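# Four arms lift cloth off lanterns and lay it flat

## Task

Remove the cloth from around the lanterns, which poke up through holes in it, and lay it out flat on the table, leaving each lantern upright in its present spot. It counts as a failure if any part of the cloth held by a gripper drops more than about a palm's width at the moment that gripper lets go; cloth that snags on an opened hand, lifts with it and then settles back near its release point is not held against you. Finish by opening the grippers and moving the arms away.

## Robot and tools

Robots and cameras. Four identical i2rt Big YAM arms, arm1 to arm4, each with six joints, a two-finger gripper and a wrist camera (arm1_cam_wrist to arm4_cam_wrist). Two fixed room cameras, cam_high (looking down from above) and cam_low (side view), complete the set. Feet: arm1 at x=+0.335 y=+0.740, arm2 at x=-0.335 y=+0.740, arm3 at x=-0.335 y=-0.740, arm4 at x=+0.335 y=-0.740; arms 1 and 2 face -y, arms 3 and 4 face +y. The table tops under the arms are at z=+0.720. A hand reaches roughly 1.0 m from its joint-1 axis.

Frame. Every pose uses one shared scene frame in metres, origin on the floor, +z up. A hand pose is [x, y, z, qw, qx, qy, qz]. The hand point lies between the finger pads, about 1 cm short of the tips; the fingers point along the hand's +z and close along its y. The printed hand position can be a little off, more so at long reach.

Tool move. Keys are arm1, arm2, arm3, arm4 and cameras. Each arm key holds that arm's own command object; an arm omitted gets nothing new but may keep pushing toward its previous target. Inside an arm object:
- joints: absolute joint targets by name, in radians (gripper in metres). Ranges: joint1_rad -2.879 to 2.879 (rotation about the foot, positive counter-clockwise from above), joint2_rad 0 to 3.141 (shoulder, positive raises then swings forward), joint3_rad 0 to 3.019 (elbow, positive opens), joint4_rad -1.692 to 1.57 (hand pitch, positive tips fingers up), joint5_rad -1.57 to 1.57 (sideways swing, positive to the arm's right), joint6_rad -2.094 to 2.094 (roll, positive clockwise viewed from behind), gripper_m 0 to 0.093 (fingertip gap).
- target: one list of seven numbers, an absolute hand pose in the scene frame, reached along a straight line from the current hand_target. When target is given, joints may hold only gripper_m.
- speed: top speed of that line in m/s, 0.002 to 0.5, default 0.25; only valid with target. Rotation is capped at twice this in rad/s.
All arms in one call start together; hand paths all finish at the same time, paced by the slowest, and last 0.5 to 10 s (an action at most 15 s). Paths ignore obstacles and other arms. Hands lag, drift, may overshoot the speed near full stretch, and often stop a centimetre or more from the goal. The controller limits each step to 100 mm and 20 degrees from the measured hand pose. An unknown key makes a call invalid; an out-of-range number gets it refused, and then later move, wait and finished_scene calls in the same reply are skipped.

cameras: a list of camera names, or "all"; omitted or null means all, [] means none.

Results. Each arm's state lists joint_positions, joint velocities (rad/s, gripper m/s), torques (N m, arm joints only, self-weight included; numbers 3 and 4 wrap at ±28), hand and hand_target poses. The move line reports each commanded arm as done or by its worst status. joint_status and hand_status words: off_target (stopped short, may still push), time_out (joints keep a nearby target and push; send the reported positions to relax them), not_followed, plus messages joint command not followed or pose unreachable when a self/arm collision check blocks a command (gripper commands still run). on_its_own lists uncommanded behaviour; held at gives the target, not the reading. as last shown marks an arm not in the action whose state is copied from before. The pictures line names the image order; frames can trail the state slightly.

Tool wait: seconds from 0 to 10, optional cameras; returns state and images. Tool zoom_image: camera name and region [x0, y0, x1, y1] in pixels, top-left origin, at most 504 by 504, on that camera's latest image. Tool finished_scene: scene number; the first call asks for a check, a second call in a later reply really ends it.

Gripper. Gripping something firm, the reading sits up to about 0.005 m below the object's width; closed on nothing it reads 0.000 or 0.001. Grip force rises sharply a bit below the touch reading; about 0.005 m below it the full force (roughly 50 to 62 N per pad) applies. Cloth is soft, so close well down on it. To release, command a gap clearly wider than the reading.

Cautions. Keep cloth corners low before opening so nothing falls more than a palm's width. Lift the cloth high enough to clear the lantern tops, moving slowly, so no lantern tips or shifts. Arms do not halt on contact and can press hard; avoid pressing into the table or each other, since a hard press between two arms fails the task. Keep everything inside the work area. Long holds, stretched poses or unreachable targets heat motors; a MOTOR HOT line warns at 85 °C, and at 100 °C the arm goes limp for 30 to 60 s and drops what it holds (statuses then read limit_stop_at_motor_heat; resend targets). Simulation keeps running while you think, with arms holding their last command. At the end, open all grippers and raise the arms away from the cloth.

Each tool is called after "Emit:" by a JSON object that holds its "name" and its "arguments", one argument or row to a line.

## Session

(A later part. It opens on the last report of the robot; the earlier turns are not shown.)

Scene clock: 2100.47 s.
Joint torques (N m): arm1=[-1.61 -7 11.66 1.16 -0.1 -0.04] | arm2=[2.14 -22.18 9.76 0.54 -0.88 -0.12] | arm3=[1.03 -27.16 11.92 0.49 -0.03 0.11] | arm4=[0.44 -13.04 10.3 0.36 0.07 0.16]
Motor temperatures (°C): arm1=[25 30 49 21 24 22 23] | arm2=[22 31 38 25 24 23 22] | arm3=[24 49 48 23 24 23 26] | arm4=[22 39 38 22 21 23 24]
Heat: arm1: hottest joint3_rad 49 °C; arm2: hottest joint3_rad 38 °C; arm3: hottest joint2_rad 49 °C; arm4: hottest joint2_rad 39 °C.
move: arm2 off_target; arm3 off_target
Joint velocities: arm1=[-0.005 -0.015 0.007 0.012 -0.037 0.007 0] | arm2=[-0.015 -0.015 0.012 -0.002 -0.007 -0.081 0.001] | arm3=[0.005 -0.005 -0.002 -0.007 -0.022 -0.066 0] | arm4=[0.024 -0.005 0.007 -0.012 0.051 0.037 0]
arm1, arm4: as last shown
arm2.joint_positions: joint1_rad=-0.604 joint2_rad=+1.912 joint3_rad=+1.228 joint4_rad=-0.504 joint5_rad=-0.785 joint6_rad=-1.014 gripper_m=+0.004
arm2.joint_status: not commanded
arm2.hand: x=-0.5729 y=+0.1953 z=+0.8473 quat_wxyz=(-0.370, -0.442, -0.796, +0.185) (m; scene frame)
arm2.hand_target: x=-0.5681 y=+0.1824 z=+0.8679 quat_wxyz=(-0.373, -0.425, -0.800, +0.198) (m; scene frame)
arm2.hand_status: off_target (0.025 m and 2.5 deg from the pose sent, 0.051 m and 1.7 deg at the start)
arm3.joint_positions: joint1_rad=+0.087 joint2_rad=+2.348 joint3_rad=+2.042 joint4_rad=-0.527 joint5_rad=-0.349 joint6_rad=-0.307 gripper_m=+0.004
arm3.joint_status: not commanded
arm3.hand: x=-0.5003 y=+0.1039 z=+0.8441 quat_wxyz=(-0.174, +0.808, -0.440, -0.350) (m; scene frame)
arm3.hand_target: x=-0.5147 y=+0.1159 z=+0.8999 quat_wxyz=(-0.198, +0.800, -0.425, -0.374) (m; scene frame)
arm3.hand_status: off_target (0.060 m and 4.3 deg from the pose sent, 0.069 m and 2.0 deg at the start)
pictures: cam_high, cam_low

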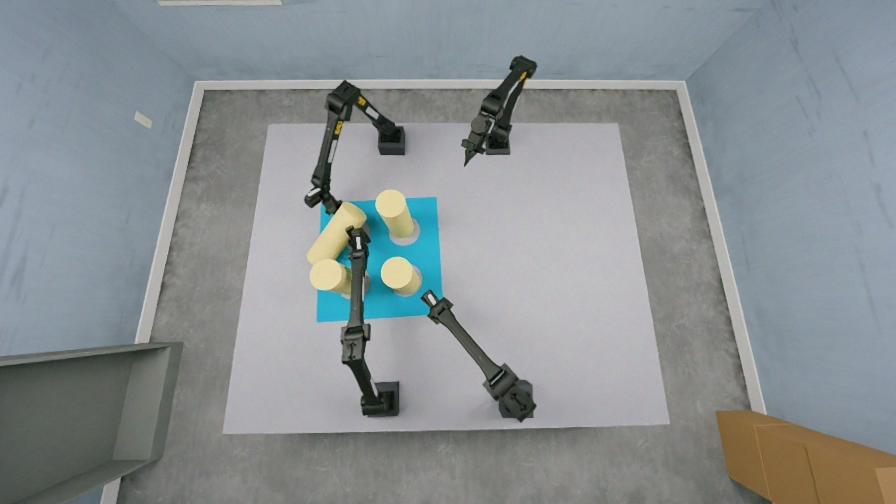

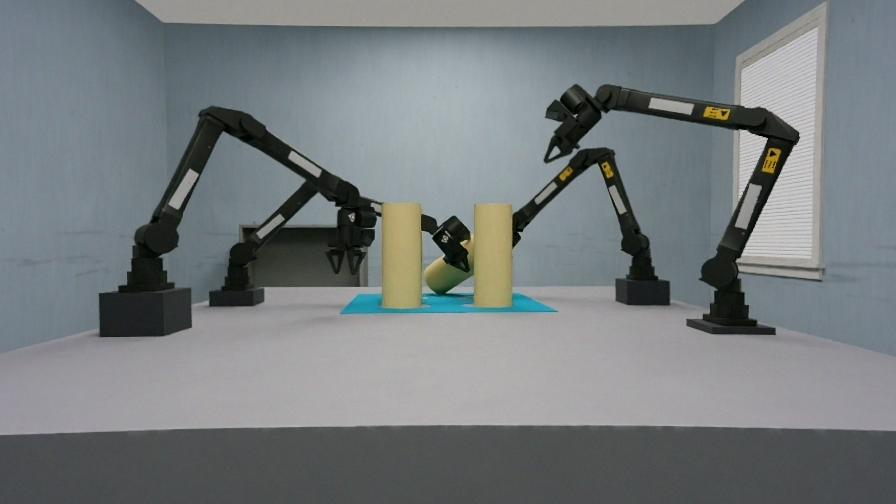

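Emit:
{"name": "move", "arguments": {
  "arm2": {"target": [-0.568, 0.1825, 0.908, 0.37315, 0.42549, 0.80023, -0.19841], "speed": 0.1},
  "arm3": {"target": [-0.515, 0.1185, 0.948, 0.19841, -0.80023, 0.42549, 0.37315], "speed": 0.1},
  "cameras": ["cam_high", "cam_low"]
}}

Emit:
{"name": "zoom_image", "arguments": {
  "camera": "cam_low",
  "region": [380, 180, 560, 320]
}}

Emit:
{"name": "zoom_image", "arguments": {
  "camera": "cam_high",
  "region": [280, 170, 460, 310]
}}

Scene clock: 2104.27 s.
Joint torques (N m): arm1=[-1.9 -6.18 11.66 1.18 -0.11 -0.04] | arm2=[1.79 -20.6 12.7 0.5 -0.84 -0.11] | arm3=[0.91 -27.52 12.75 0.85 -0.05 0.1] | arm4=[0.5 -13.04 10.3 0.36 0.06 0.16]
Motor temperatures (°C): arm1=[25 30 49 21 24 22 23] | arm2=[22 32 38 25 24 23 22] | arm3=[24 50 49 23 24 23 26] | arm4=[22 39 38 22 21 23 24]
Heat: arm1: hottest joint3_rad 49 °C; arm2: hottest joint3_rad 38 °C; arm3: hottest joint2_rad 50 °C; arm4: hottest joint2_rad 39 °C.
move: arm2 off_target; arm3 off_target
Joint velocities: arm1=[-0.015 0.005 -0.007 -0.017 0.007 0.007 0] | arm2=[-0.015 -0.015 -0.007 -0.002 -0.007 -0.022 0] | arm3=[-0.015 -0.015 0.002 -0.002 0.022 0.007 -0.001] | arm4=[-0.005 -0.005 0.012 0.002 -0.007 -0.022 0]
arm1, arm4: as last shown
arm2.joint_positions: joint1_rad=-0.602 joint2_rad=+1.840 joint3_rad=+1.228 joint4_rad=-0.597 joint5_rad=-0.787 joint6_rad=-1.014 gripper_m=+0.004
arm2.joint_status: not commanded
arm2.hand: x=-0.5647 y=+0.2044 z=+0.8807 quat_wxyz=(-0.372, -0.446, -0.795, +0.175) (m; scene frame)
arm2.hand_target: x=-0.5676 y=+0.1834 z=+0.9085 quat_wxyz=(-0.373, -0.425, -0.800, +0.199) (m; scene frame)
arm2.hand_status: off_target (0.035 m and 3.6 deg from the pose sent, 0.062 m and 2.5 deg at the start)
arm3.joint_positions: joint1_rad=+0.088 joint2_rad=+2.322 joint3_rad=+2.108 joint4_rad=-0.638 joint5_rad=-0.349 joint6_rad=-0.307 gripper_m=+0.004
arm3.joint_status: not commanded
arm3.hand: x=-0.5016 y=+0.1033 z=+0.8829 quat_wxyz=(-0.167, +0.810, -0.443, -0.345) (m; scene frame)
arm3.hand_target: x=-0.5146 y=+0.1151 z=+0.9476 quat_wxyz=(-0.198, +0.800, -0.425, -0.374) (m; scene frame)
arm3.hand_status: off_target (0.068 m and 5.3 deg from the pose sent, 0.106 m and 4.3 deg at the start)
pictures: cam_high, cam_low

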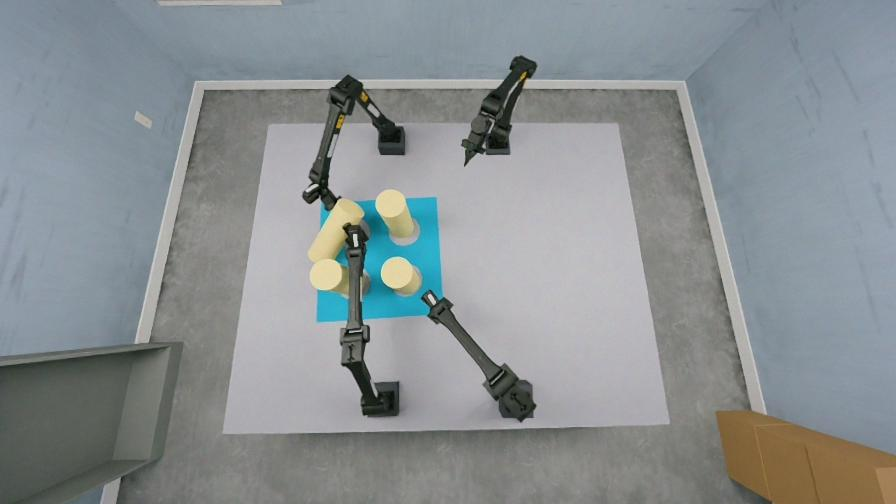

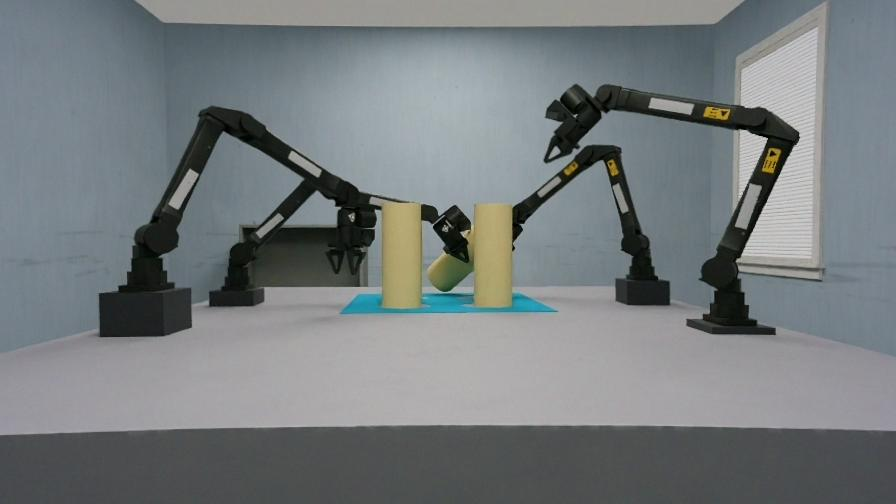

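Scaled by 2.800.

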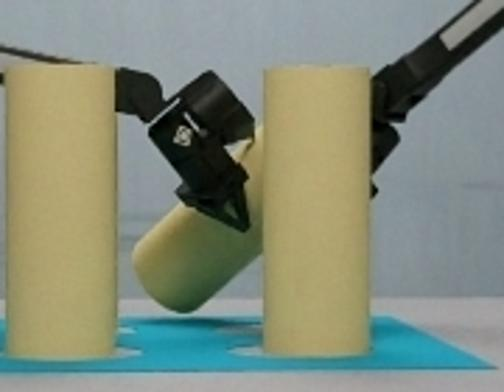

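Scaled by 2.800.

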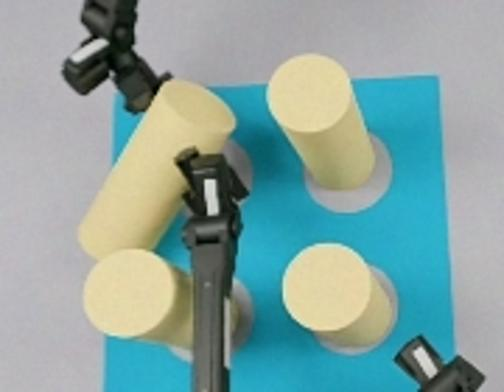

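Emit:
{"name": "move", "arguments": {
  "arm2": {"joints": {"gripper_m": 0.025}},
  "arm3": {"joints": {"gripper_m": 0.025}},
  "cameras": ["cam_low"]
}}

Emit:
{"name": "zoom_image", "arguments": {
  "camera": "cam_low",
  "region": [380, 180, 560, 320]
}}

Emit:
{"name": "move", "arguments": {
  "arm2": {"joints": {"gripper_m": 0.004}},
  "arm3": {"joints": {"gripper_m": 0.004}},
  "cameras": ["cam_high", "cam_low"]
}}

Emit:
{"name": "zoom_image", "arguments": {
  "camera": "cam_low",
  "region": [380, 180, 560, 320]
}}

Emit:
{"name": "zoom_image", "arguments": {
  "camera": "cam_high",
  "region": [280, 170, 460, 310]
}}

Scene clock: 2131.77 s.
Joint torques (N m): arm1=[-1.55 -6.83 11.58 1.18 -0.09 -0.04] | arm2=[1.96 -20.72 12.7 0.51 -0.8 -0.12] | arm3=[0.91 -27.52 12.64 0.8 -0.06 0.1] | arm4=[0.56 -12.98 10.32 0.35 0.06 0.16]
Motor temperatures (°C): arm1=[25 30 49 21 24 22 23] | arm2=[22 31 42 25 24 23 22] | arm3=[24 50 49 23 24 23 26] | arm4=[22 39 38 22 21 23 24]
Heat: arm1: hottest joint3_rad 49 °C; arm2: hottest joint3_rad 42 °C; arm3: hottest joint2_rad 50 °C; arm4: hottest joint2_rad 39 °C.
move: arm2 done; arm3 done
Joint velocities: arm1=[-0.005 -0.015 0.007 -0.012 0.007 0.007 0] | arm2=[0.005 0.024 -0.002 -0.012 -0.051 0.007 0] | arm3=[-0.015 -0.015 -0.002 -0.012 -0.007 0.037 -0.001] | arm4=[0.015 -0.015 0.007 -0.007 0.022 -0.022 -0.002]
arm1, arm4: as last shown
arm2.joint_positions: joint1_rad=-0.602 joint2_rad=+1.840 joint3_rad=+1.228 joint4_rad=-0.597 joint5_rad=-0.788 joint6_rad=-1.014 gripper_m=+0.025
arm2.joint_status: all done
arm2.hand: x=-0.5646 y=+0.2043 z=+0.8808 quat_wxyz=(-0.373, -0.446, -0.795, +0.175) (m; scene frame)
arm2.hand_target: x=-0.5675 y=+0.1834 z=+0.9085 quat_wxyz=(-0.373, -0.425, -0.800, +0.199) (m; scene frame)
arm2.hand_status: not commanded
arm3.joint_positions: joint1_rad=+0.088 joint2_rad=+2.322 joint3_rad=+2.108 joint4_rad=-0.638 joint5_rad=-0.349 joint6_rad=-0.307 gripper_m=+0.025
arm3.joint_status: all done
arm3.hand: x=-0.5016 y=+0.1033 z=+0.8829 quat_wxyz=(-0.167, +0.810, -0.443, -0.345) (m; scene frame)
arm3.hand_target: x=-0.5145 y=+0.1151 z=+0.9476 quat_wxyz=(-0.198, +0.800, -0.425, -0.374) (m; scene frame)
arm3.hand_status: not commanded
pictures: cam_low

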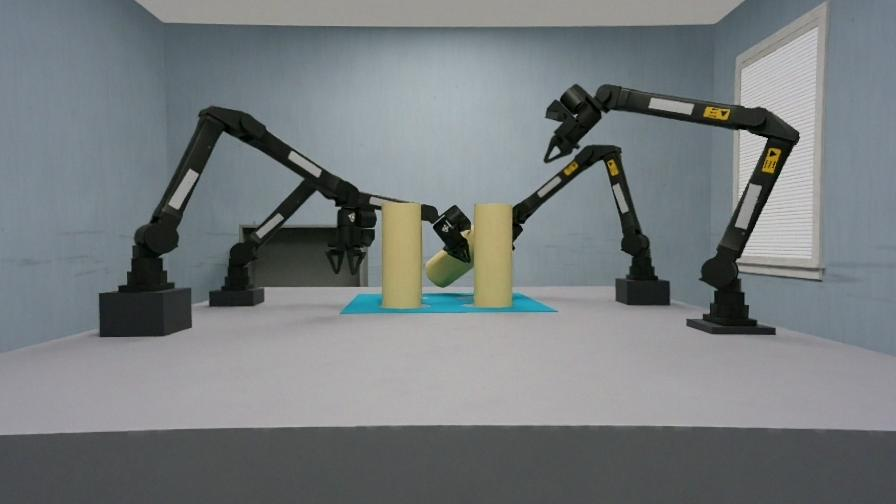

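Scaled by 2.800.

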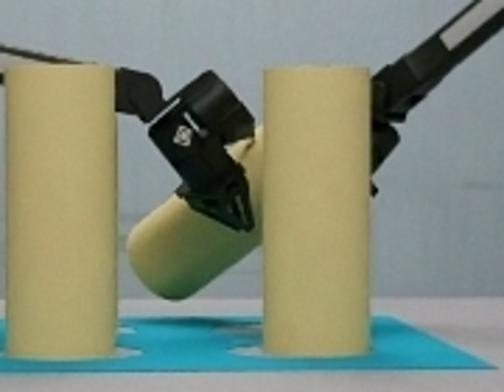

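Scene clock: 2132.27 s.
Joint torques (N m): arm1=[-1.32 -6.95 11.69 1.07 -0.11 -0.05] | arm2=[1.96 -20.66 12.67 0.49 -0.79 -0.13] | arm3=[0.91 -27.46 12.53 0.81 -0.05 0.11] | arm4=[0.5 -13.04 10.29 0.36 0.07 0.16]
Motor temperatures (°C): arm1=[25 30 49 21 24 22 23] | arm2=[22 31 42 25 24 23 22] | arm3=[24 50 49 23 24 23 26] | arm4=[22 39 38 22 21 23 24]
Heat: arm1: hottest joint3_rad 49 °C; arm2: hottest joint3_rad 42 °C; arm3: hottest joint2_rad 50 °C; arm4: hottest joint2_rad 39 °C.
move: arm2 done; arm3 done
Joint velocities: arm1=[-0.015 -0.015 0.002 -0.007 -0.007 0.007 0] | arm2=[-0.015 -0.024 -0.007 -0.012 -0.051 -0.007 0] | arm3=[-0.005 0.005 -0.007 -0.012 -0.037 -0.051 0] | arm4=[-0.005 -0.005 -0.002 0.007 0.022 -0.022 0]
arm1, arm4: as last shown
arm2.joint_positions: joint1_rad=-0.602 joint2_rad=+1.840 joint3_rad=+1.228 joint4_rad=-0.597 joint5_rad=-0.788 joint6_rad=-1.014 gripper_m=+0.004
arm2.joint_status: all done
arm2.hand: x=-0.5646 y=+0.2043 z=+0.8808 quat_wxyz=(-0.373, -0.446, -0.795, +0.175) (m; scene frame)
arm2.hand_target: x=-0.5676 y=+0.1834 z=+0.9085 quat_wxyz=(-0.373, -0.425, -0.800, +0.199) (m; scene frame)
arm2.hand_status: not commanded
arm3.joint_positions: joint1_rad=+0.088 joint2_rad=+2.322 joint3_rad=+2.110 joint4_rad=-0.638 joint5_rad=-0.349 joint6_rad=-0.307 gripper_m=+0.004
arm3.joint_status: all done
arm3.hand: x=-0.5016 y=+0.1037 z=+0.8837 quat_wxyz=(-0.167, +0.810, -0.443, -0.346) (m; scene frame)
arm3.hand_target: x=-0.5145 y=+0.1151 z=+0.9475 quat_wxyz=(-0.198, +0.800, -0.425, -0.374) (m; scene frame)
arm3.hand_status: not commanded
pictures: cam_high, cam_low

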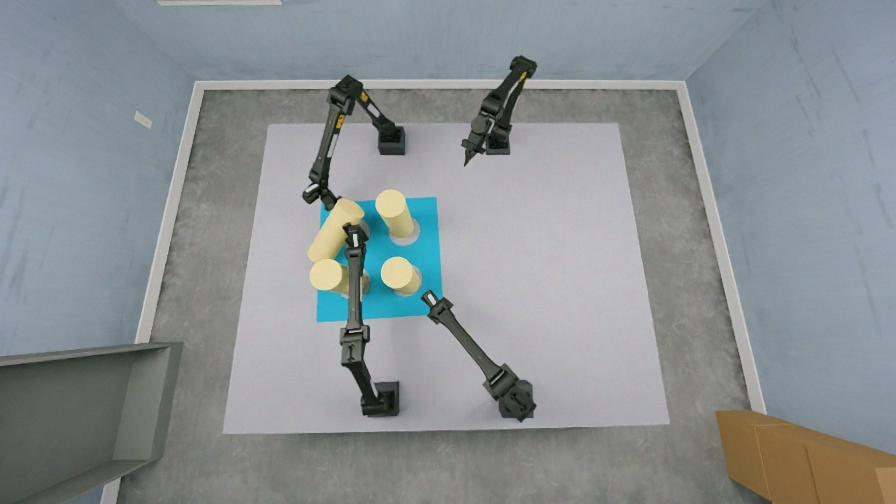

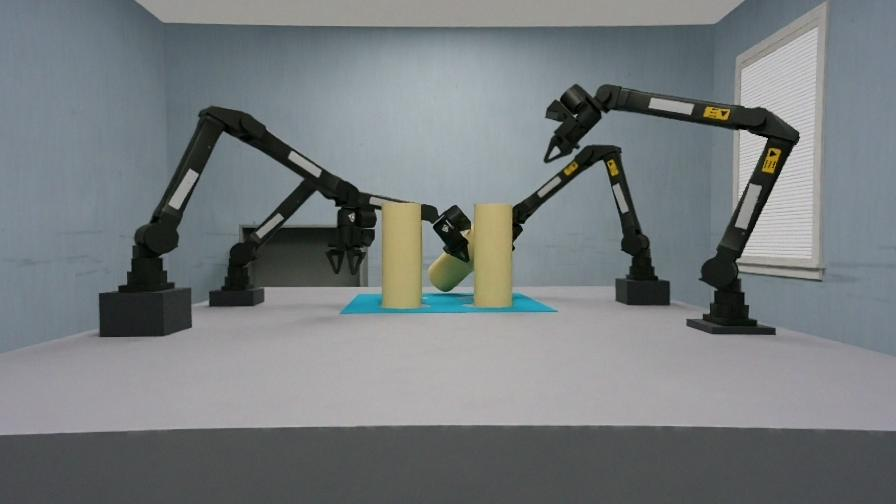

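Scaled by 2.800.

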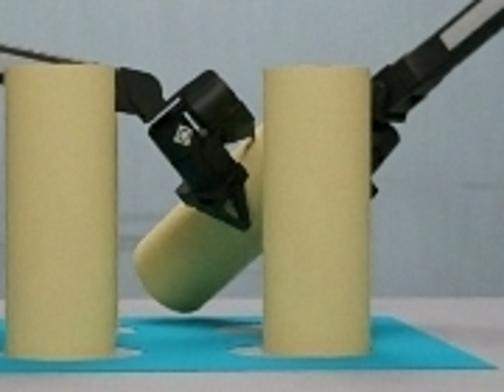

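Scaled by 2.800.

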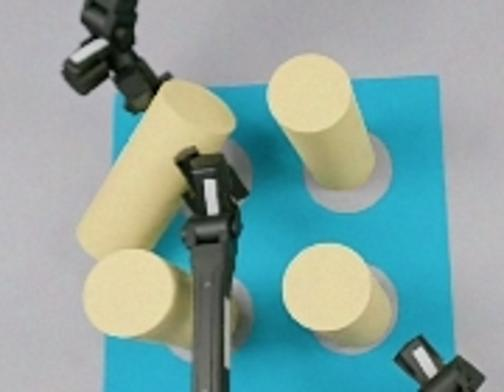

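Emit:
{"name": "move", "arguments": {
  "arm2": {"target": [-0.5703, 0.1876, 0.908, 0.37315, 0.42549, 0.80023, -0.19841], "speed": 0.03},
  "arm3": {"target": [-0.5118, 0.1109, 0.948, 0.19841, -0.80023, 0.42549, 0.37315], "speed": 0.03},
  "cameras": ["cam_high", "cam_low"]
}}

Emit:
{"name": "zoom_image", "arguments": {
  "camera": "cam_low",
  "region": [380, 180, 560, 320]
}}

Scene clock: 2141.53 s.
Joint torques (N m): arm1=[-1.9 -6.71 11.71 1.1 -0.1 -0.03] | arm2=[1.03 -21.01 12.07 0.44 -0.76 -0.22] | arm3=[0.5 -29.16 9.87 1.44 -0.13 0.07] | arm4=[0.5 -12.98 10.3 0.36 0.06 0.17]
Motor temperatures (°C): arm1=[25 30 49 21 24 22 23] | arm2=[22 31 43 25 24 23 22] | arm3=[24 51 51 23 24 23 26] | arm4=[22 39 38 22 21 23 24]
Heat: arm1: hottest joint3_rad 49 °C; arm2: hottest joint3_rad 43 °C; arm3: hottest joint2_rad 51 °C; arm4: hottest joint2_rad 39 °C.
move: arm2 off_target; arm3 off_target
Joint velocities: arm1=[-0.015 -0.024 -0.017 -0.007 -0.022 0.007 0] | arm2=[-0.005 -0.015 -0.012 0.012 -0.037 0.022 -0.001] | arm3=[-0.015 0.005 -0.002 0.007 -0.022 0.051 -0.001] | arm4=[-0.015 -0.015 -0.007 -0.027 0.037 -0.022 0]
arm1, arm4: as last shown
arm2.joint_positions: joint1_rad=-0.602 joint2_rad=+1.840 joint3_rad=+1.228 joint4_rad=-0.603 joint5_rad=-0.793 joint6_rad=-1.017 gripper_m=+0.004
arm2.joint_status: not commanded
arm2.hand: x=-0.5635 y=+0.2050 z=+0.8809 quat_wxyz=(-0.374, -0.445, -0.795, +0.173) (m; scene frame)
arm2.hand_target: x=-0.5700 y=+0.1886 z=+0.9082 quat_wxyz=(-0.373, -0.426, -0.800, +0.199) (m; scene frame)
arm2.hand_status: off_target (0.033 m and 3.7 deg from the pose sent, 0.032 m and 3.6 deg at the start)
arm3.joint_positions: joint1_rad=+0.088 joint2_rad=+2.320 joint3_rad=+2.110 joint4_rad=-0.638 joint5_rad=-0.349 joint6_rad=-0.307 gripper_m=+0.004
arm3.joint_status: not commanded
arm3.hand: x=-0.5017 y=+0.1037 z=+0.8853 quat_wxyz=(-0.168, +0.810, -0.442, -0.346) (m; scene frame)
arm3.hand_target: x=-0.5116 y=+0.1093 z=+0.9473 quat_wxyz=(-0.198, +0.801, -0.425, -0.373) (m; scene frame)
arm3.hand_status: off_target (0.064 m and 5.2 deg from the pose sent, 0.066 m and 5.3 deg at the start)
pictures: cam_high, cam_low

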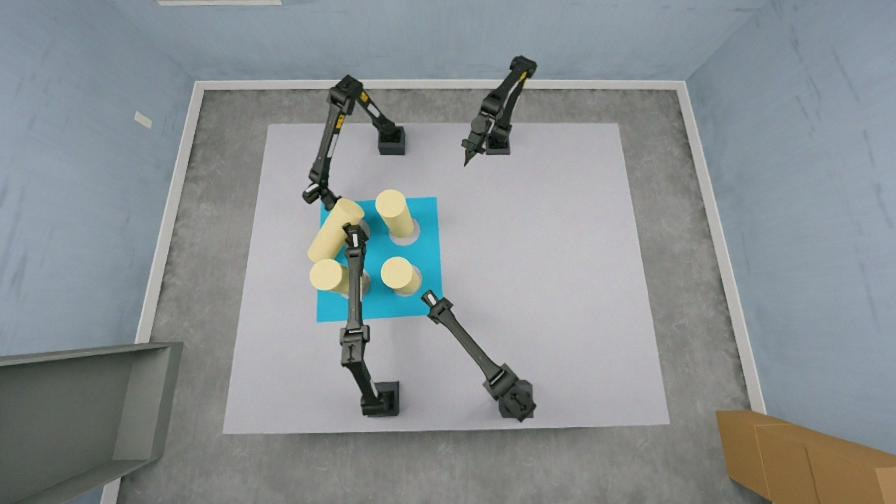

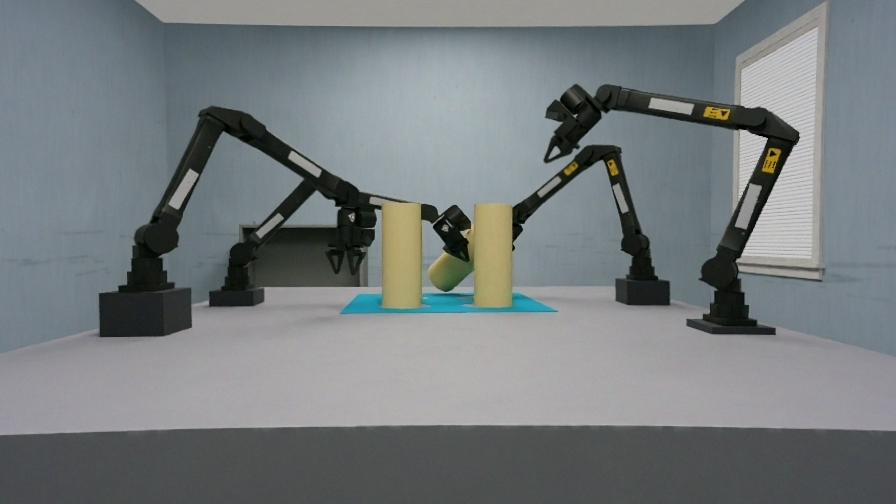

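Scaled by 2.800.

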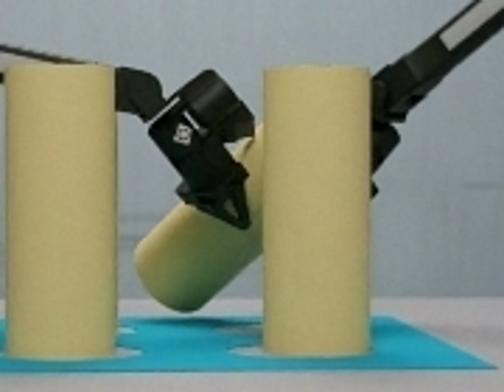

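Emit:
{"name": "zoom_image", "arguments": {
  "camera": "cam_high",
  "region": [300, 190, 380, 270]
}}

Emit:
{"name": "zoom_image", "arguments": {
  "camera": "cam_low",
  "region": [410, 210, 500, 310]
}}

Scaled by 6.300.

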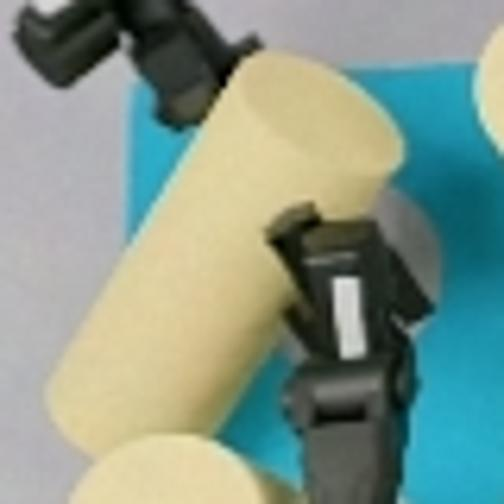

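Scaled by 5.040.

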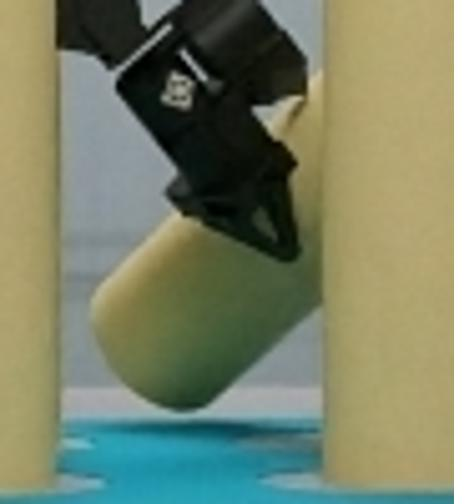

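Emit:
{"name": "move", "arguments": {
  "arm2": {"joints": {"joint6_rad": -0.84}},
  "arm3": {"joints": {"joint6_rad": -0.5}},
  "cameras": ["cam_high", "cam_low"]
}}

Emit:
{"name": "zoom_image", "arguments": {
  "camera": "cam_low",
  "region": [410, 210, 500, 310]
}}

Emit:
{"name": "zoom_image", "arguments": {
  "camera": "cam_high",
  "region": [300, 190, 380, 270]
}}

Scene clock: 2172.23 s.
Joint torques (N m): arm1=[-1.67 -6.36 11.63 1.05 -0.12 -0.07] | arm2=[1.08 -21.19 12.07 0.49 -0.7 0.03] | arm3=[0.67 -28.28 9.87 1.4 -0.13 -0.12] | arm4=[0.5 -13.04 10.3 0.35 0.07 0.16]
Motor temperatures (°C): arm1=[25 30 49 21 24 22 23] | arm2=[22 31 44 25 24 23 22] | arm3=[24 60 51 23 24 23 26] | arm4=[22 39 38 22 21 23 24]
Heat: arm1: hottest joint3_rad 49 °C; arm2: hottest joint3_rad 44 °C; arm3: hottest joint2_rad 60 °C; arm4: hottest joint2_rad 39 °C.
move: arm2 done; arm3 done
Joint velocities: arm1=[-0.005 -0.005 0.012 -0.007 0.037 -0.037 0] | arm2=[-0.005 -0.005 -0.007 -0.007 -0.037 0.022 -0.001] | arm3=[-0.005 -0.015 -0.002 -0.002 -0.037 -0.007 -0.001] | arm4=[0.005 -0.005 0.007 0.007 -0.022 0.022 0]
arm1.joint_positions: joint1_rad=-0.543 joint2_rad=+1.206 joint3_rad=+1.488 joint4_rad=-0.995 joint5_rad=+0.005 joint6_rad=-0.078 gripper_m=+0.000
arm1.joint_status: not commanded
arm1.hand: x=+0.0826 y=+0.3121 z=+1.2000 quat_wxyz=(-0.195, -0.769, -0.481, +0.374) (m; scene frame)
arm1.hand_target: x=+0.0815 y=+0.3156 z=+1.2087 quat_wxyz=(-0.196, -0.765, -0.482, +0.381) (m; scene frame)
arm1.hand_status: not commanded
arm2.joint_positions: joint1_rad=-0.602 joint2_rad=+1.840 joint3_rad=+1.228 joint4_rad=-0.603 joint5_rad=-0.794 joint6_rad=-0.851 gripper_m=+0.004
arm2.joint_status: all done
arm2.hand: x=-0.5633 y=+0.2050 z=+0.8810 quat_wxyz=(-0.388, -0.509, -0.755, +0.141) (m; scene frame)
arm2.hand_target: x=-0.5700 y=+0.1886 z=+0.9082 quat_wxyz=(-0.390, -0.499, -0.757, +0.163) (m; scene frame)
arm2.hand_status: not commanded
arm3.joint_positions: joint1_rad=+0.089 joint2_rad=+2.311 joint3_rad=+2.110 joint4_rad=-0.638 joint5_rad=-0.349 joint6_rad=-0.487 gripper_m=+0.004
arm3.joint_status: all done
arm3.hand: x=-0.5027 y=+0.1037 z=+0.8932 quat_wxyz=(-0.202, +0.845, -0.366, -0.332) (m; scene frame)
arm3.hand_target: x=-0.5115 y=+0.1093 z=+0.9473 quat_wxyz=(-0.234, +0.839, -0.343, -0.352) (m; scene frame)
arm3.hand_status: not commanded
arm4.joint_positions: joint1_rad=+0.739 joint2_rad=+2.000 joint3_rad=+1.542 joint4_rad=-1.121 joint5_rad=-0.003 joint6_rad=-0.149 gripper_m=+0.080
arm4.joint_status: not commanded
arm4.hand: x=-0.0417 y=-0.2972 z=+0.8636 quat_wxyz=(+0.000, +0.936, -0.351, +0.000) (m; scene frame)
arm4.hand_target: x=-0.0448 y=-0.2944 z=+0.8661 quat_wxyz=(-0.003, +0.934, -0.356, -0.003) (m; scene frame)
arm4.hand_status: not commanded
pictures: cam_high, cam_low

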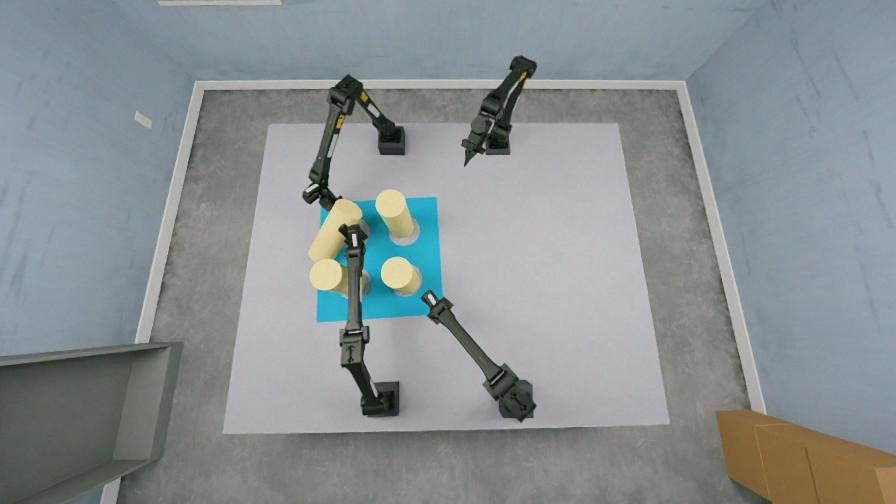

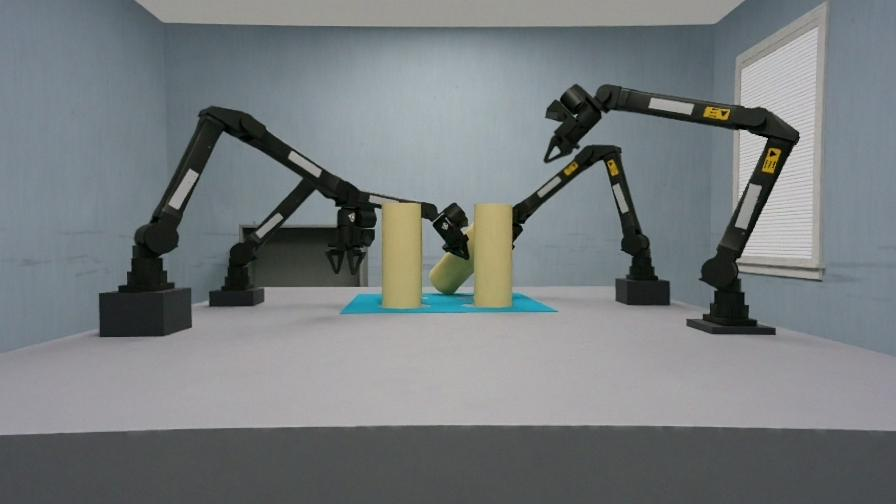

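Scaled by 5.040.

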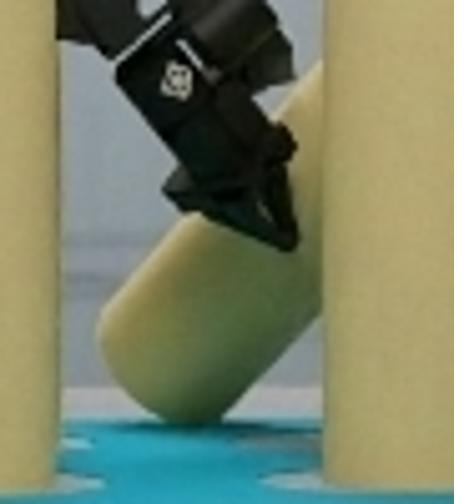

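Scaled by 6.300.

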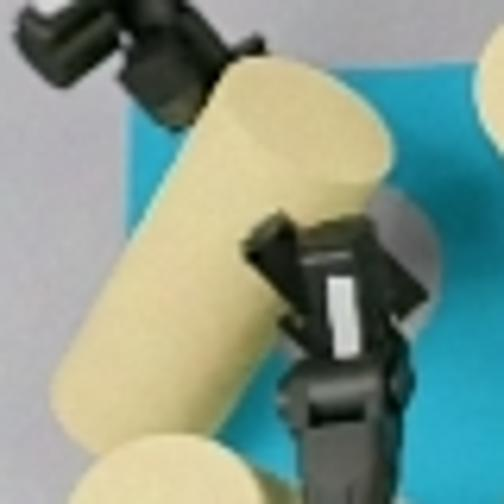

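Emit:
{"name": "move", "arguments": {
  "arm2": {"target": [-0.5703, 0.1876, 0.943, 0.40655, 0.58438, 0.69276, -0.11543], "speed": 0.08},
  "arm3": {"target": [-0.5118, 0.1109, 0.982, 0.27251, -0.87186, 0.24754, 0.32303], "speed": 0.08},
  "cameras": ["cam_high", "cam_low"]
}}

Emit:
{"name": "zoom_image", "arguments": {
  "camera": "cam_low",
  "region": [410, 210, 500, 310]
}}

Emit:
{"name": "zoom_image", "arguments": {
  "camera": "cam_high",
  "region": [300, 190, 380, 270]
}}

Scene clock: 2191.10 s.
Joint torques (N m): arm1=[-1.61 -6.89 11.75 1.16 -0.08 -0.1] | arm2=[1.03 -21.07 13.37 0.42 -0.7 -0.05] | arm3=[0.62 -27.93 12.44 0.58 -0.12 -0.12] | arm4=[0.44 -13.04 10.3 0.35 0.07 0.16]
Motor temperatures (°C): arm1=[25 30 49 21 24 22 23] | arm2=[22 32 44 25 24 23 22] | arm3=[24 61 52 23 24 23 26] | arm4=[22 39 38 22 21 23 24]
Heat: arm1: hottest joint3_rad 49 °C; arm2: hottest joint3_rad 44 °C; arm3: hottest joint2_rad 61 °C; arm4: hottest joint2_rad 39 °C.
move: arm2 off_target; arm3 off_target
Joint velocities: arm1=[-0.005 0.005 0.002 0.002 -0.022 0.051 0.001] | arm2=[-0.005 -0.005 -0.017 -0.002 -0.007 0.022 0] | arm3=[-0.005 -0.005 -0.002 -0.012 -0.037 -0.022 0.001] | arm4=[0.005 -0.015 0.012 0.002 -0.051 -0.022 0]
arm1, arm4: as last shown
arm2.joint_positions: joint1_rad=-0.602 joint2_rad=+1.798 joint3_rad=+1.255 joint4_rad=-0.685 joint5_rad=-0.795 joint6_rad=-0.616 gripper_m=+0.004
arm2.joint_status: not commanded
arm2.hand: x=-0.5616 y=+0.2073 z=+0.9087 quat_wxyz=(-0.402, -0.597, -0.689, +0.088) (m; scene frame)
arm2.hand_target: x=-0.5698 y=+0.1890 z=+0.9431 quat_wxyz=(-0.407, -0.584, -0.693, +0.116) (m; scene frame)
arm2.hand_status: off_target (0.040 m and 3.5 deg from the pose sent, 0.065 m and 11.8 deg at the start)
arm3.joint_positions: joint1_rad=+0.090 joint2_rad=+2.293 joint3_rad=+2.134 joint4_rad=-0.693 joint5_rad=-0.349 joint6_rad=-0.711 gripper_m=+0.004
arm3.joint_status: not commanded
arm3.hand: x=-0.5031 y=+0.1000 z=+0.9129 quat_wxyz=(-0.233, +0.883, -0.270, -0.305) (m; scene frame)
arm3.hand_target: x=-0.5115 y=+0.1079 z=+0.9817 quat_wxyz=(-0.273, +0.872, -0.247, -0.323) (m; scene frame)
arm3.hand_status: off_target (0.071 m and 5.8 deg from the pose sent, 0.090 m and 16.1 deg at the start)
pictures: cam_high, cam_low

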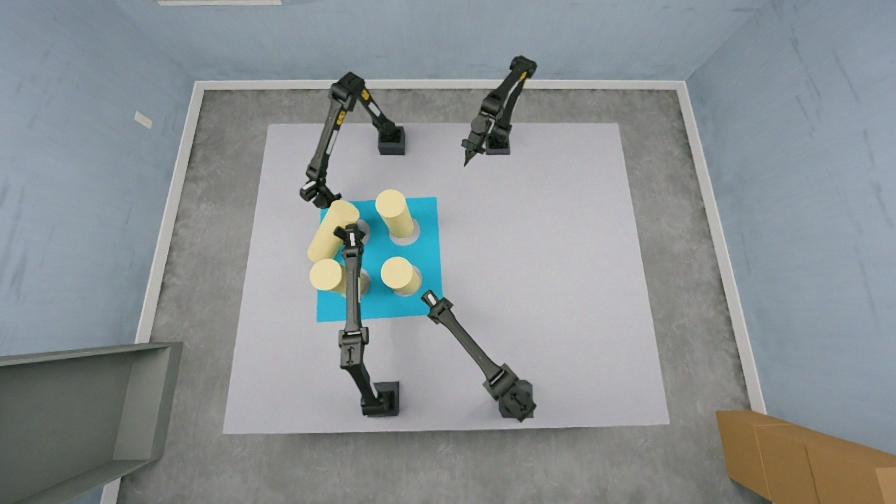

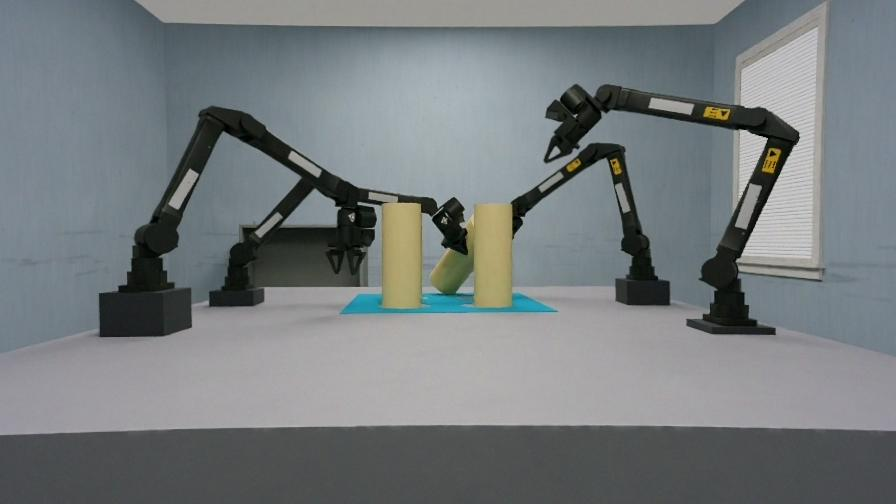

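Scaled by 5.040.

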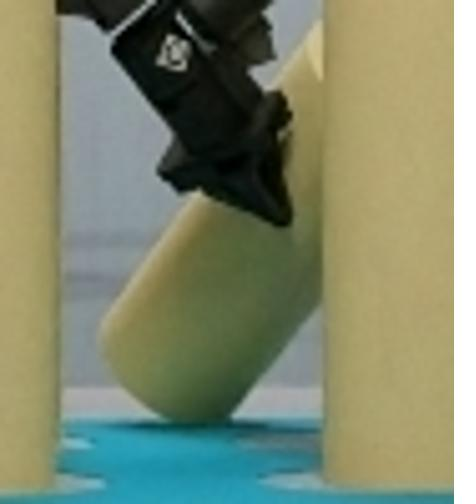

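Scaled by 6.300.

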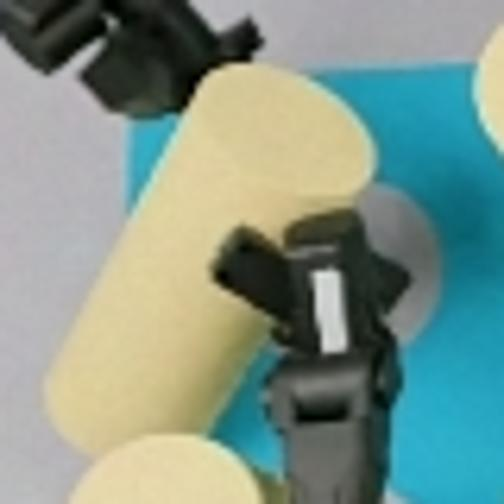

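Emit:
{"name": "move", "arguments": {
  "arm2": {"target": [-0.5703, 0.1866, 0.975, 0.4185, 0.67352, 0.60644, -0.05882], "speed": 0.08},
  "arm3": {"target": [-0.5118, 0.1109, 1.014, 0.31406, -0.8975, 0.12614, 0.28278], "speed": 0.08},
  "cameras": ["cam_high", "cam_low"]
}}

Emit:
{"name": "zoom_image", "arguments": {
  "camera": "cam_low",
  "region": [410, 210, 500, 310]
}}

Emit:
{"name": "zoom_image", "arguments": {
  "camera": "cam_high",
  "region": [300, 190, 380, 270]
}}

Scene clock: 2201.50 s.
Joint torques (N m): arm1=[-2.02 -6.36 11.52 1.11 -0.07 -0.06] | arm2=[1.14 -21.13 13.86 0.42 -0.65 -0.01] | arm3=[0.56 -26.46 12.49 0.54 -0.12 -0.1] | arm4=[0.56 -13.04 10.32 0.35 0.07 0.16]
Motor temperatures (°C): arm1=[25 30 49 21 24 22 23] | arm2=[22 32 44 25 24 23 22] | arm3=[24 61 52 23 24 23 26] | arm4=[22 39 38 22 21 23 24]
Heat: arm1: hottest joint3_rad 49 °C; arm2: hottest joint3_rad 44 °C; arm3: hottest joint2_rad 61 °C; arm4: hottest joint2_rad 39 °C.
move: arm2 off_target; arm3 off_target
Joint velocities: arm1=[-0.005 -0.005 -0.012 -0.007 -0.007 -0.081 -0.001] | arm2=[-0.005 0.005 0.002 -0.007 -0.007 -0.022 0] | arm3=[-0.015 -0.005 -0.012 0.017 -0.066 0.051 -0.001] | arm4=[0.015 -0.015 -0.032 0.012 -0.007 -0.037 -0.001]
arm1, arm4: as last shown
arm2.joint_positions: joint1_rad=-0.602 joint2_rad=+1.765 joint3_rad=+1.298 joint4_rad=-0.762 joint5_rad=-0.795 joint6_rad=-0.340 gripper_m=+0.004
arm2.joint_status: not commanded
arm2.hand: x=-0.5629 y=+0.2053 z=+0.9392 quat_wxyz=(-0.410, -0.685, -0.601, +0.032) (m; scene frame)
arm2.hand_target: x=-0.5698 y=+0.1881 z=+0.9750 quat_wxyz=(-0.419, -0.673, -0.606, +0.059) (m; scene frame)
arm2.hand_status: off_target (0.041 m and 3.5 deg from the pose sent, 0.070 m and 13.5 deg at the start)
arm3.joint_positions: joint1_rad=+0.090 joint2_rad=+2.280 joint3_rad=+2.226 joint4_rad=-0.779 joint5_rad=-0.349 joint6_rad=-0.986 gripper_m=+0.004
arm3.joint_status: not commanded
arm3.hand: x=-0.5040 y=+0.1038 z=+0.9591 quat_wxyz=(-0.280, +0.909, -0.145, -0.273) (m; scene frame)
arm3.hand_target: x=-0.5115 y=+0.1090 z=+1.0135 quat_wxyz=(-0.315, +0.897, -0.126, -0.283) (m; scene frame)
arm3.hand_status: off_target (0.056 m and 4.8 deg from the pose sent, 0.102 m and 19.3 deg at the start)
pictures: cam_high, cam_low

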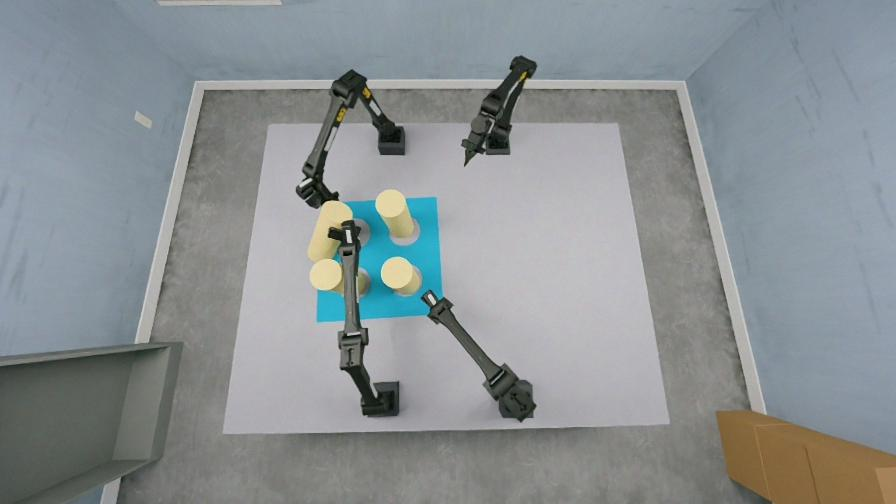

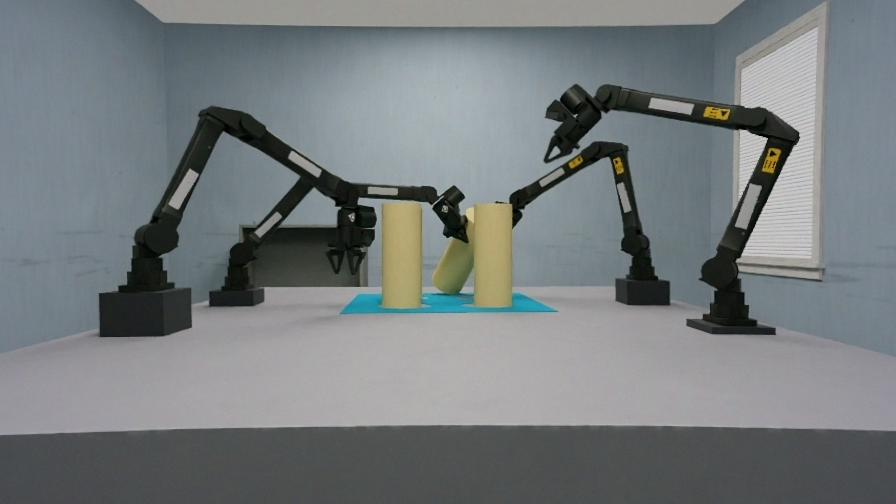

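Scaled by 5.040.

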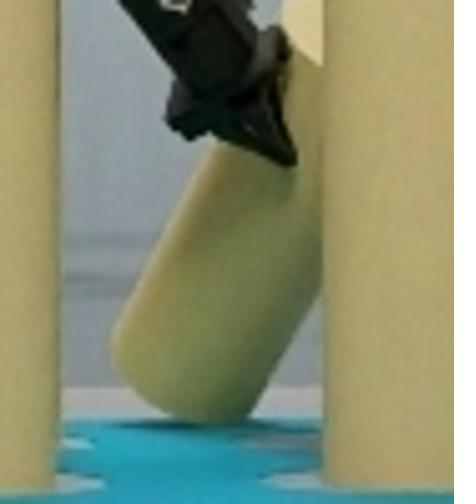

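Scaled by 6.300.

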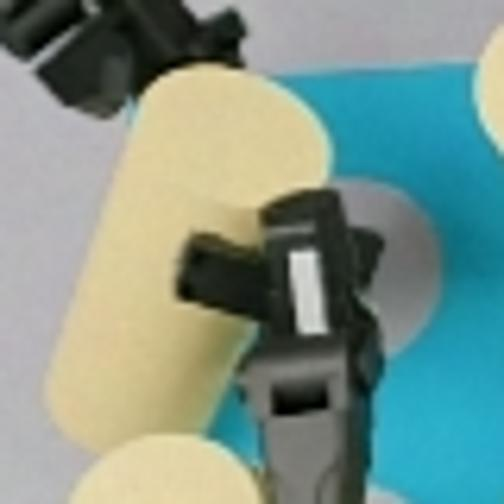

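Emit:
{"name": "move", "arguments": {
  "arm2": {"target": [-0.5644, 0.1797, 1.012, 0.42236, 0.73323, 0.53272, -0.01475], "speed": 0.08},
  "arm3": {"target": [-0.5169, 0.1174, 1.05, 0.34191, -0.90576, 0.03163, 0.2484], "speed": 0.08},
  "cameras": ["cam_high", "cam_low"]
}}

Emit:
{"name": "zoom_image", "arguments": {
  "camera": "cam_low",
  "region": [410, 210, 500, 310]
}}

Emit:
{"name": "zoom_image", "arguments": {
  "camera": "cam_high",
  "region": [300, 190, 380, 270]
}}

Scene clock: 2228.00 s.
Joint torques (N m): arm1=[-1.79 -6.71 11.7 1.11 -0.09 -0.08] | arm2=[1.79 -20.78 14.34 0.47 -0.45 -0.01] | arm3=[0.62 -23.06 12.51 0.66 -0.07 -0.05] | arm4=[0.5 -12.98 10.3 0.38 0.07 0.17]
Motor temperatures (°C): arm1=[25 30 49 21 24 22 23] | arm2=[22 32 43 25 24 23 22] | arm3=[24 58 52 23 24 23 26] | arm4=[22 39 38 22 21 23 24]
Heat: arm1: hottest joint3_rad 49 °C; arm2: hottest joint3_rad 43 °C; arm3: hottest joint2_rad 58 °C; arm4: hottest joint2_rad 39 °C.
move: arm2 off_target; arm3 off_target
Joint velocities: arm1=[-0.005 -0.005 -0.022 -0.007 -0.007 -0.022 -0.001] | arm2=[-0.005 0.005 -0.007 -0.002 -0.037 0.022 -0.001] | arm3=[-0.015 0.005 -0.007 -0.007 -0.037 -0.051 -0.001] | arm4=[0.005 -0.005 0.002 0.002 -0.007 -0.051 -0.001]
arm1, arm4: as last shown
arm2.joint_positions: joint1_rad=-0.594 joint2_rad=+1.733 joint3_rad=+1.360 joint4_rad=-0.838 joint5_rad=-0.794 joint6_rad=-0.108 gripper_m=+0.004
arm2.joint_status: not commanded
arm2.hand: x=-0.5624 y=+0.1981 z=+0.9771 quat_wxyz=(-0.413, -0.746, -0.522, -0.009) (m; scene frame)
arm2.hand_target: x=-0.5642 y=+0.1810 z=+1.0123 quat_wxyz=(-0.423, -0.733, -0.532, +0.015) (m; scene frame)
arm2.hand_status: off_target (0.040 m and 3.5 deg from the pose sent, 0.077 m and 9.8 deg at the start)
arm3.joint_positions: joint1_rad=+0.094 joint2_rad=+2.300 joint3_rad=+2.430 joint4_rad=-0.921 joint5_rad=-0.348 joint6_rad=-1.191 gripper_m=+0.004
arm3.joint_status: not commanded
arm3.hand: x=-0.5087 y=+0.1120 z=+1.0304 quat_wxyz=(-0.326, +0.912, -0.045, -0.246) (m; scene frame)
arm3.hand_target: x=-0.5171 y=+0.1173 z=+1.0497 quat_wxyz=(-0.343, +0.905, -0.032, -0.249) (m; scene frame)
arm3.hand_status: off_target (0.022 m and 2.5 deg from the pose sent, 0.093 m and 15.1 deg at the start)
pictures: cam_high, cam_low

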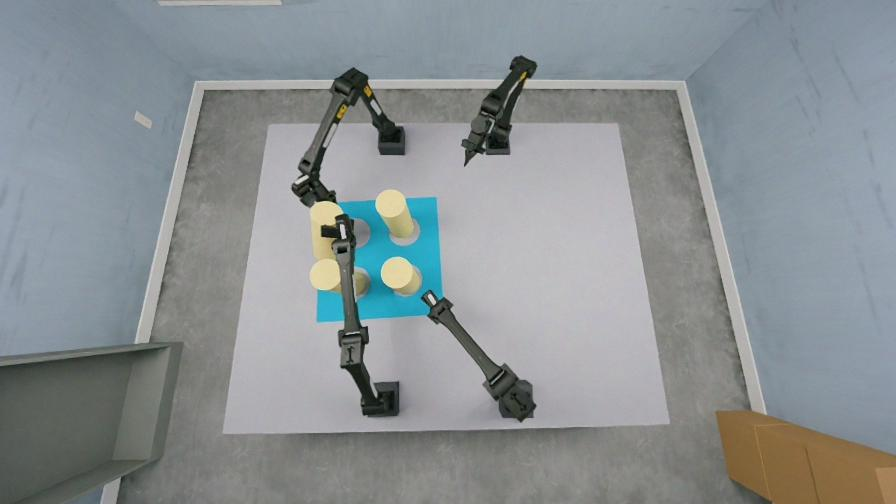

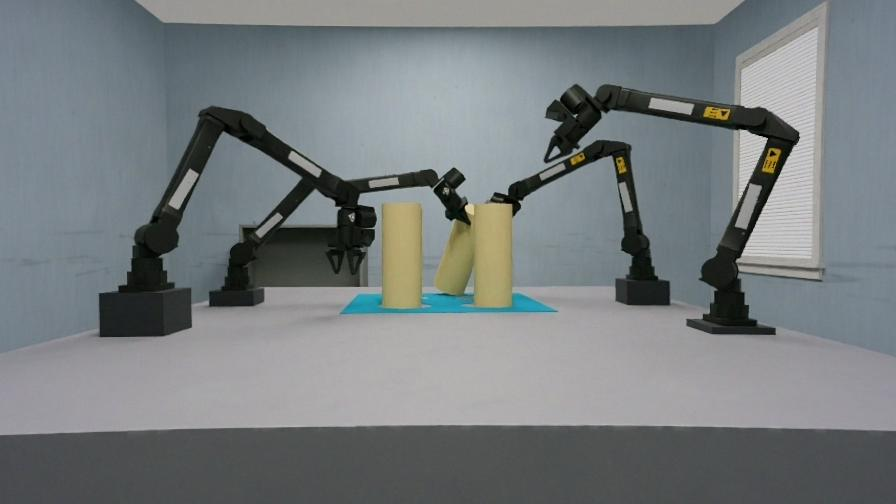

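Scaled by 5.040.

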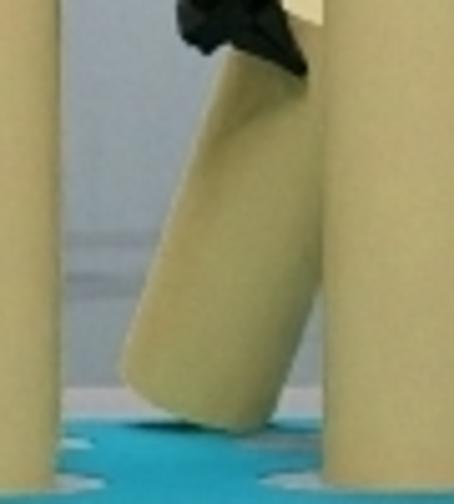

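Scaled by 6.300.

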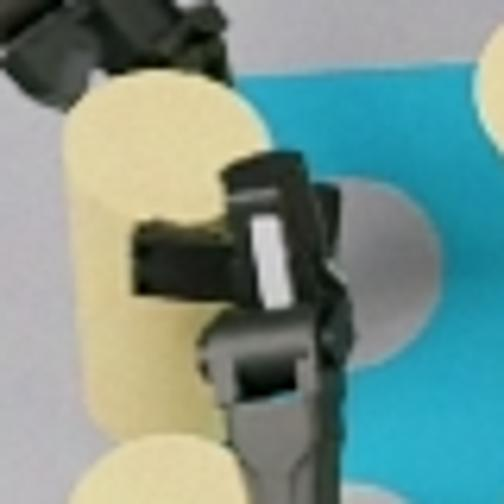

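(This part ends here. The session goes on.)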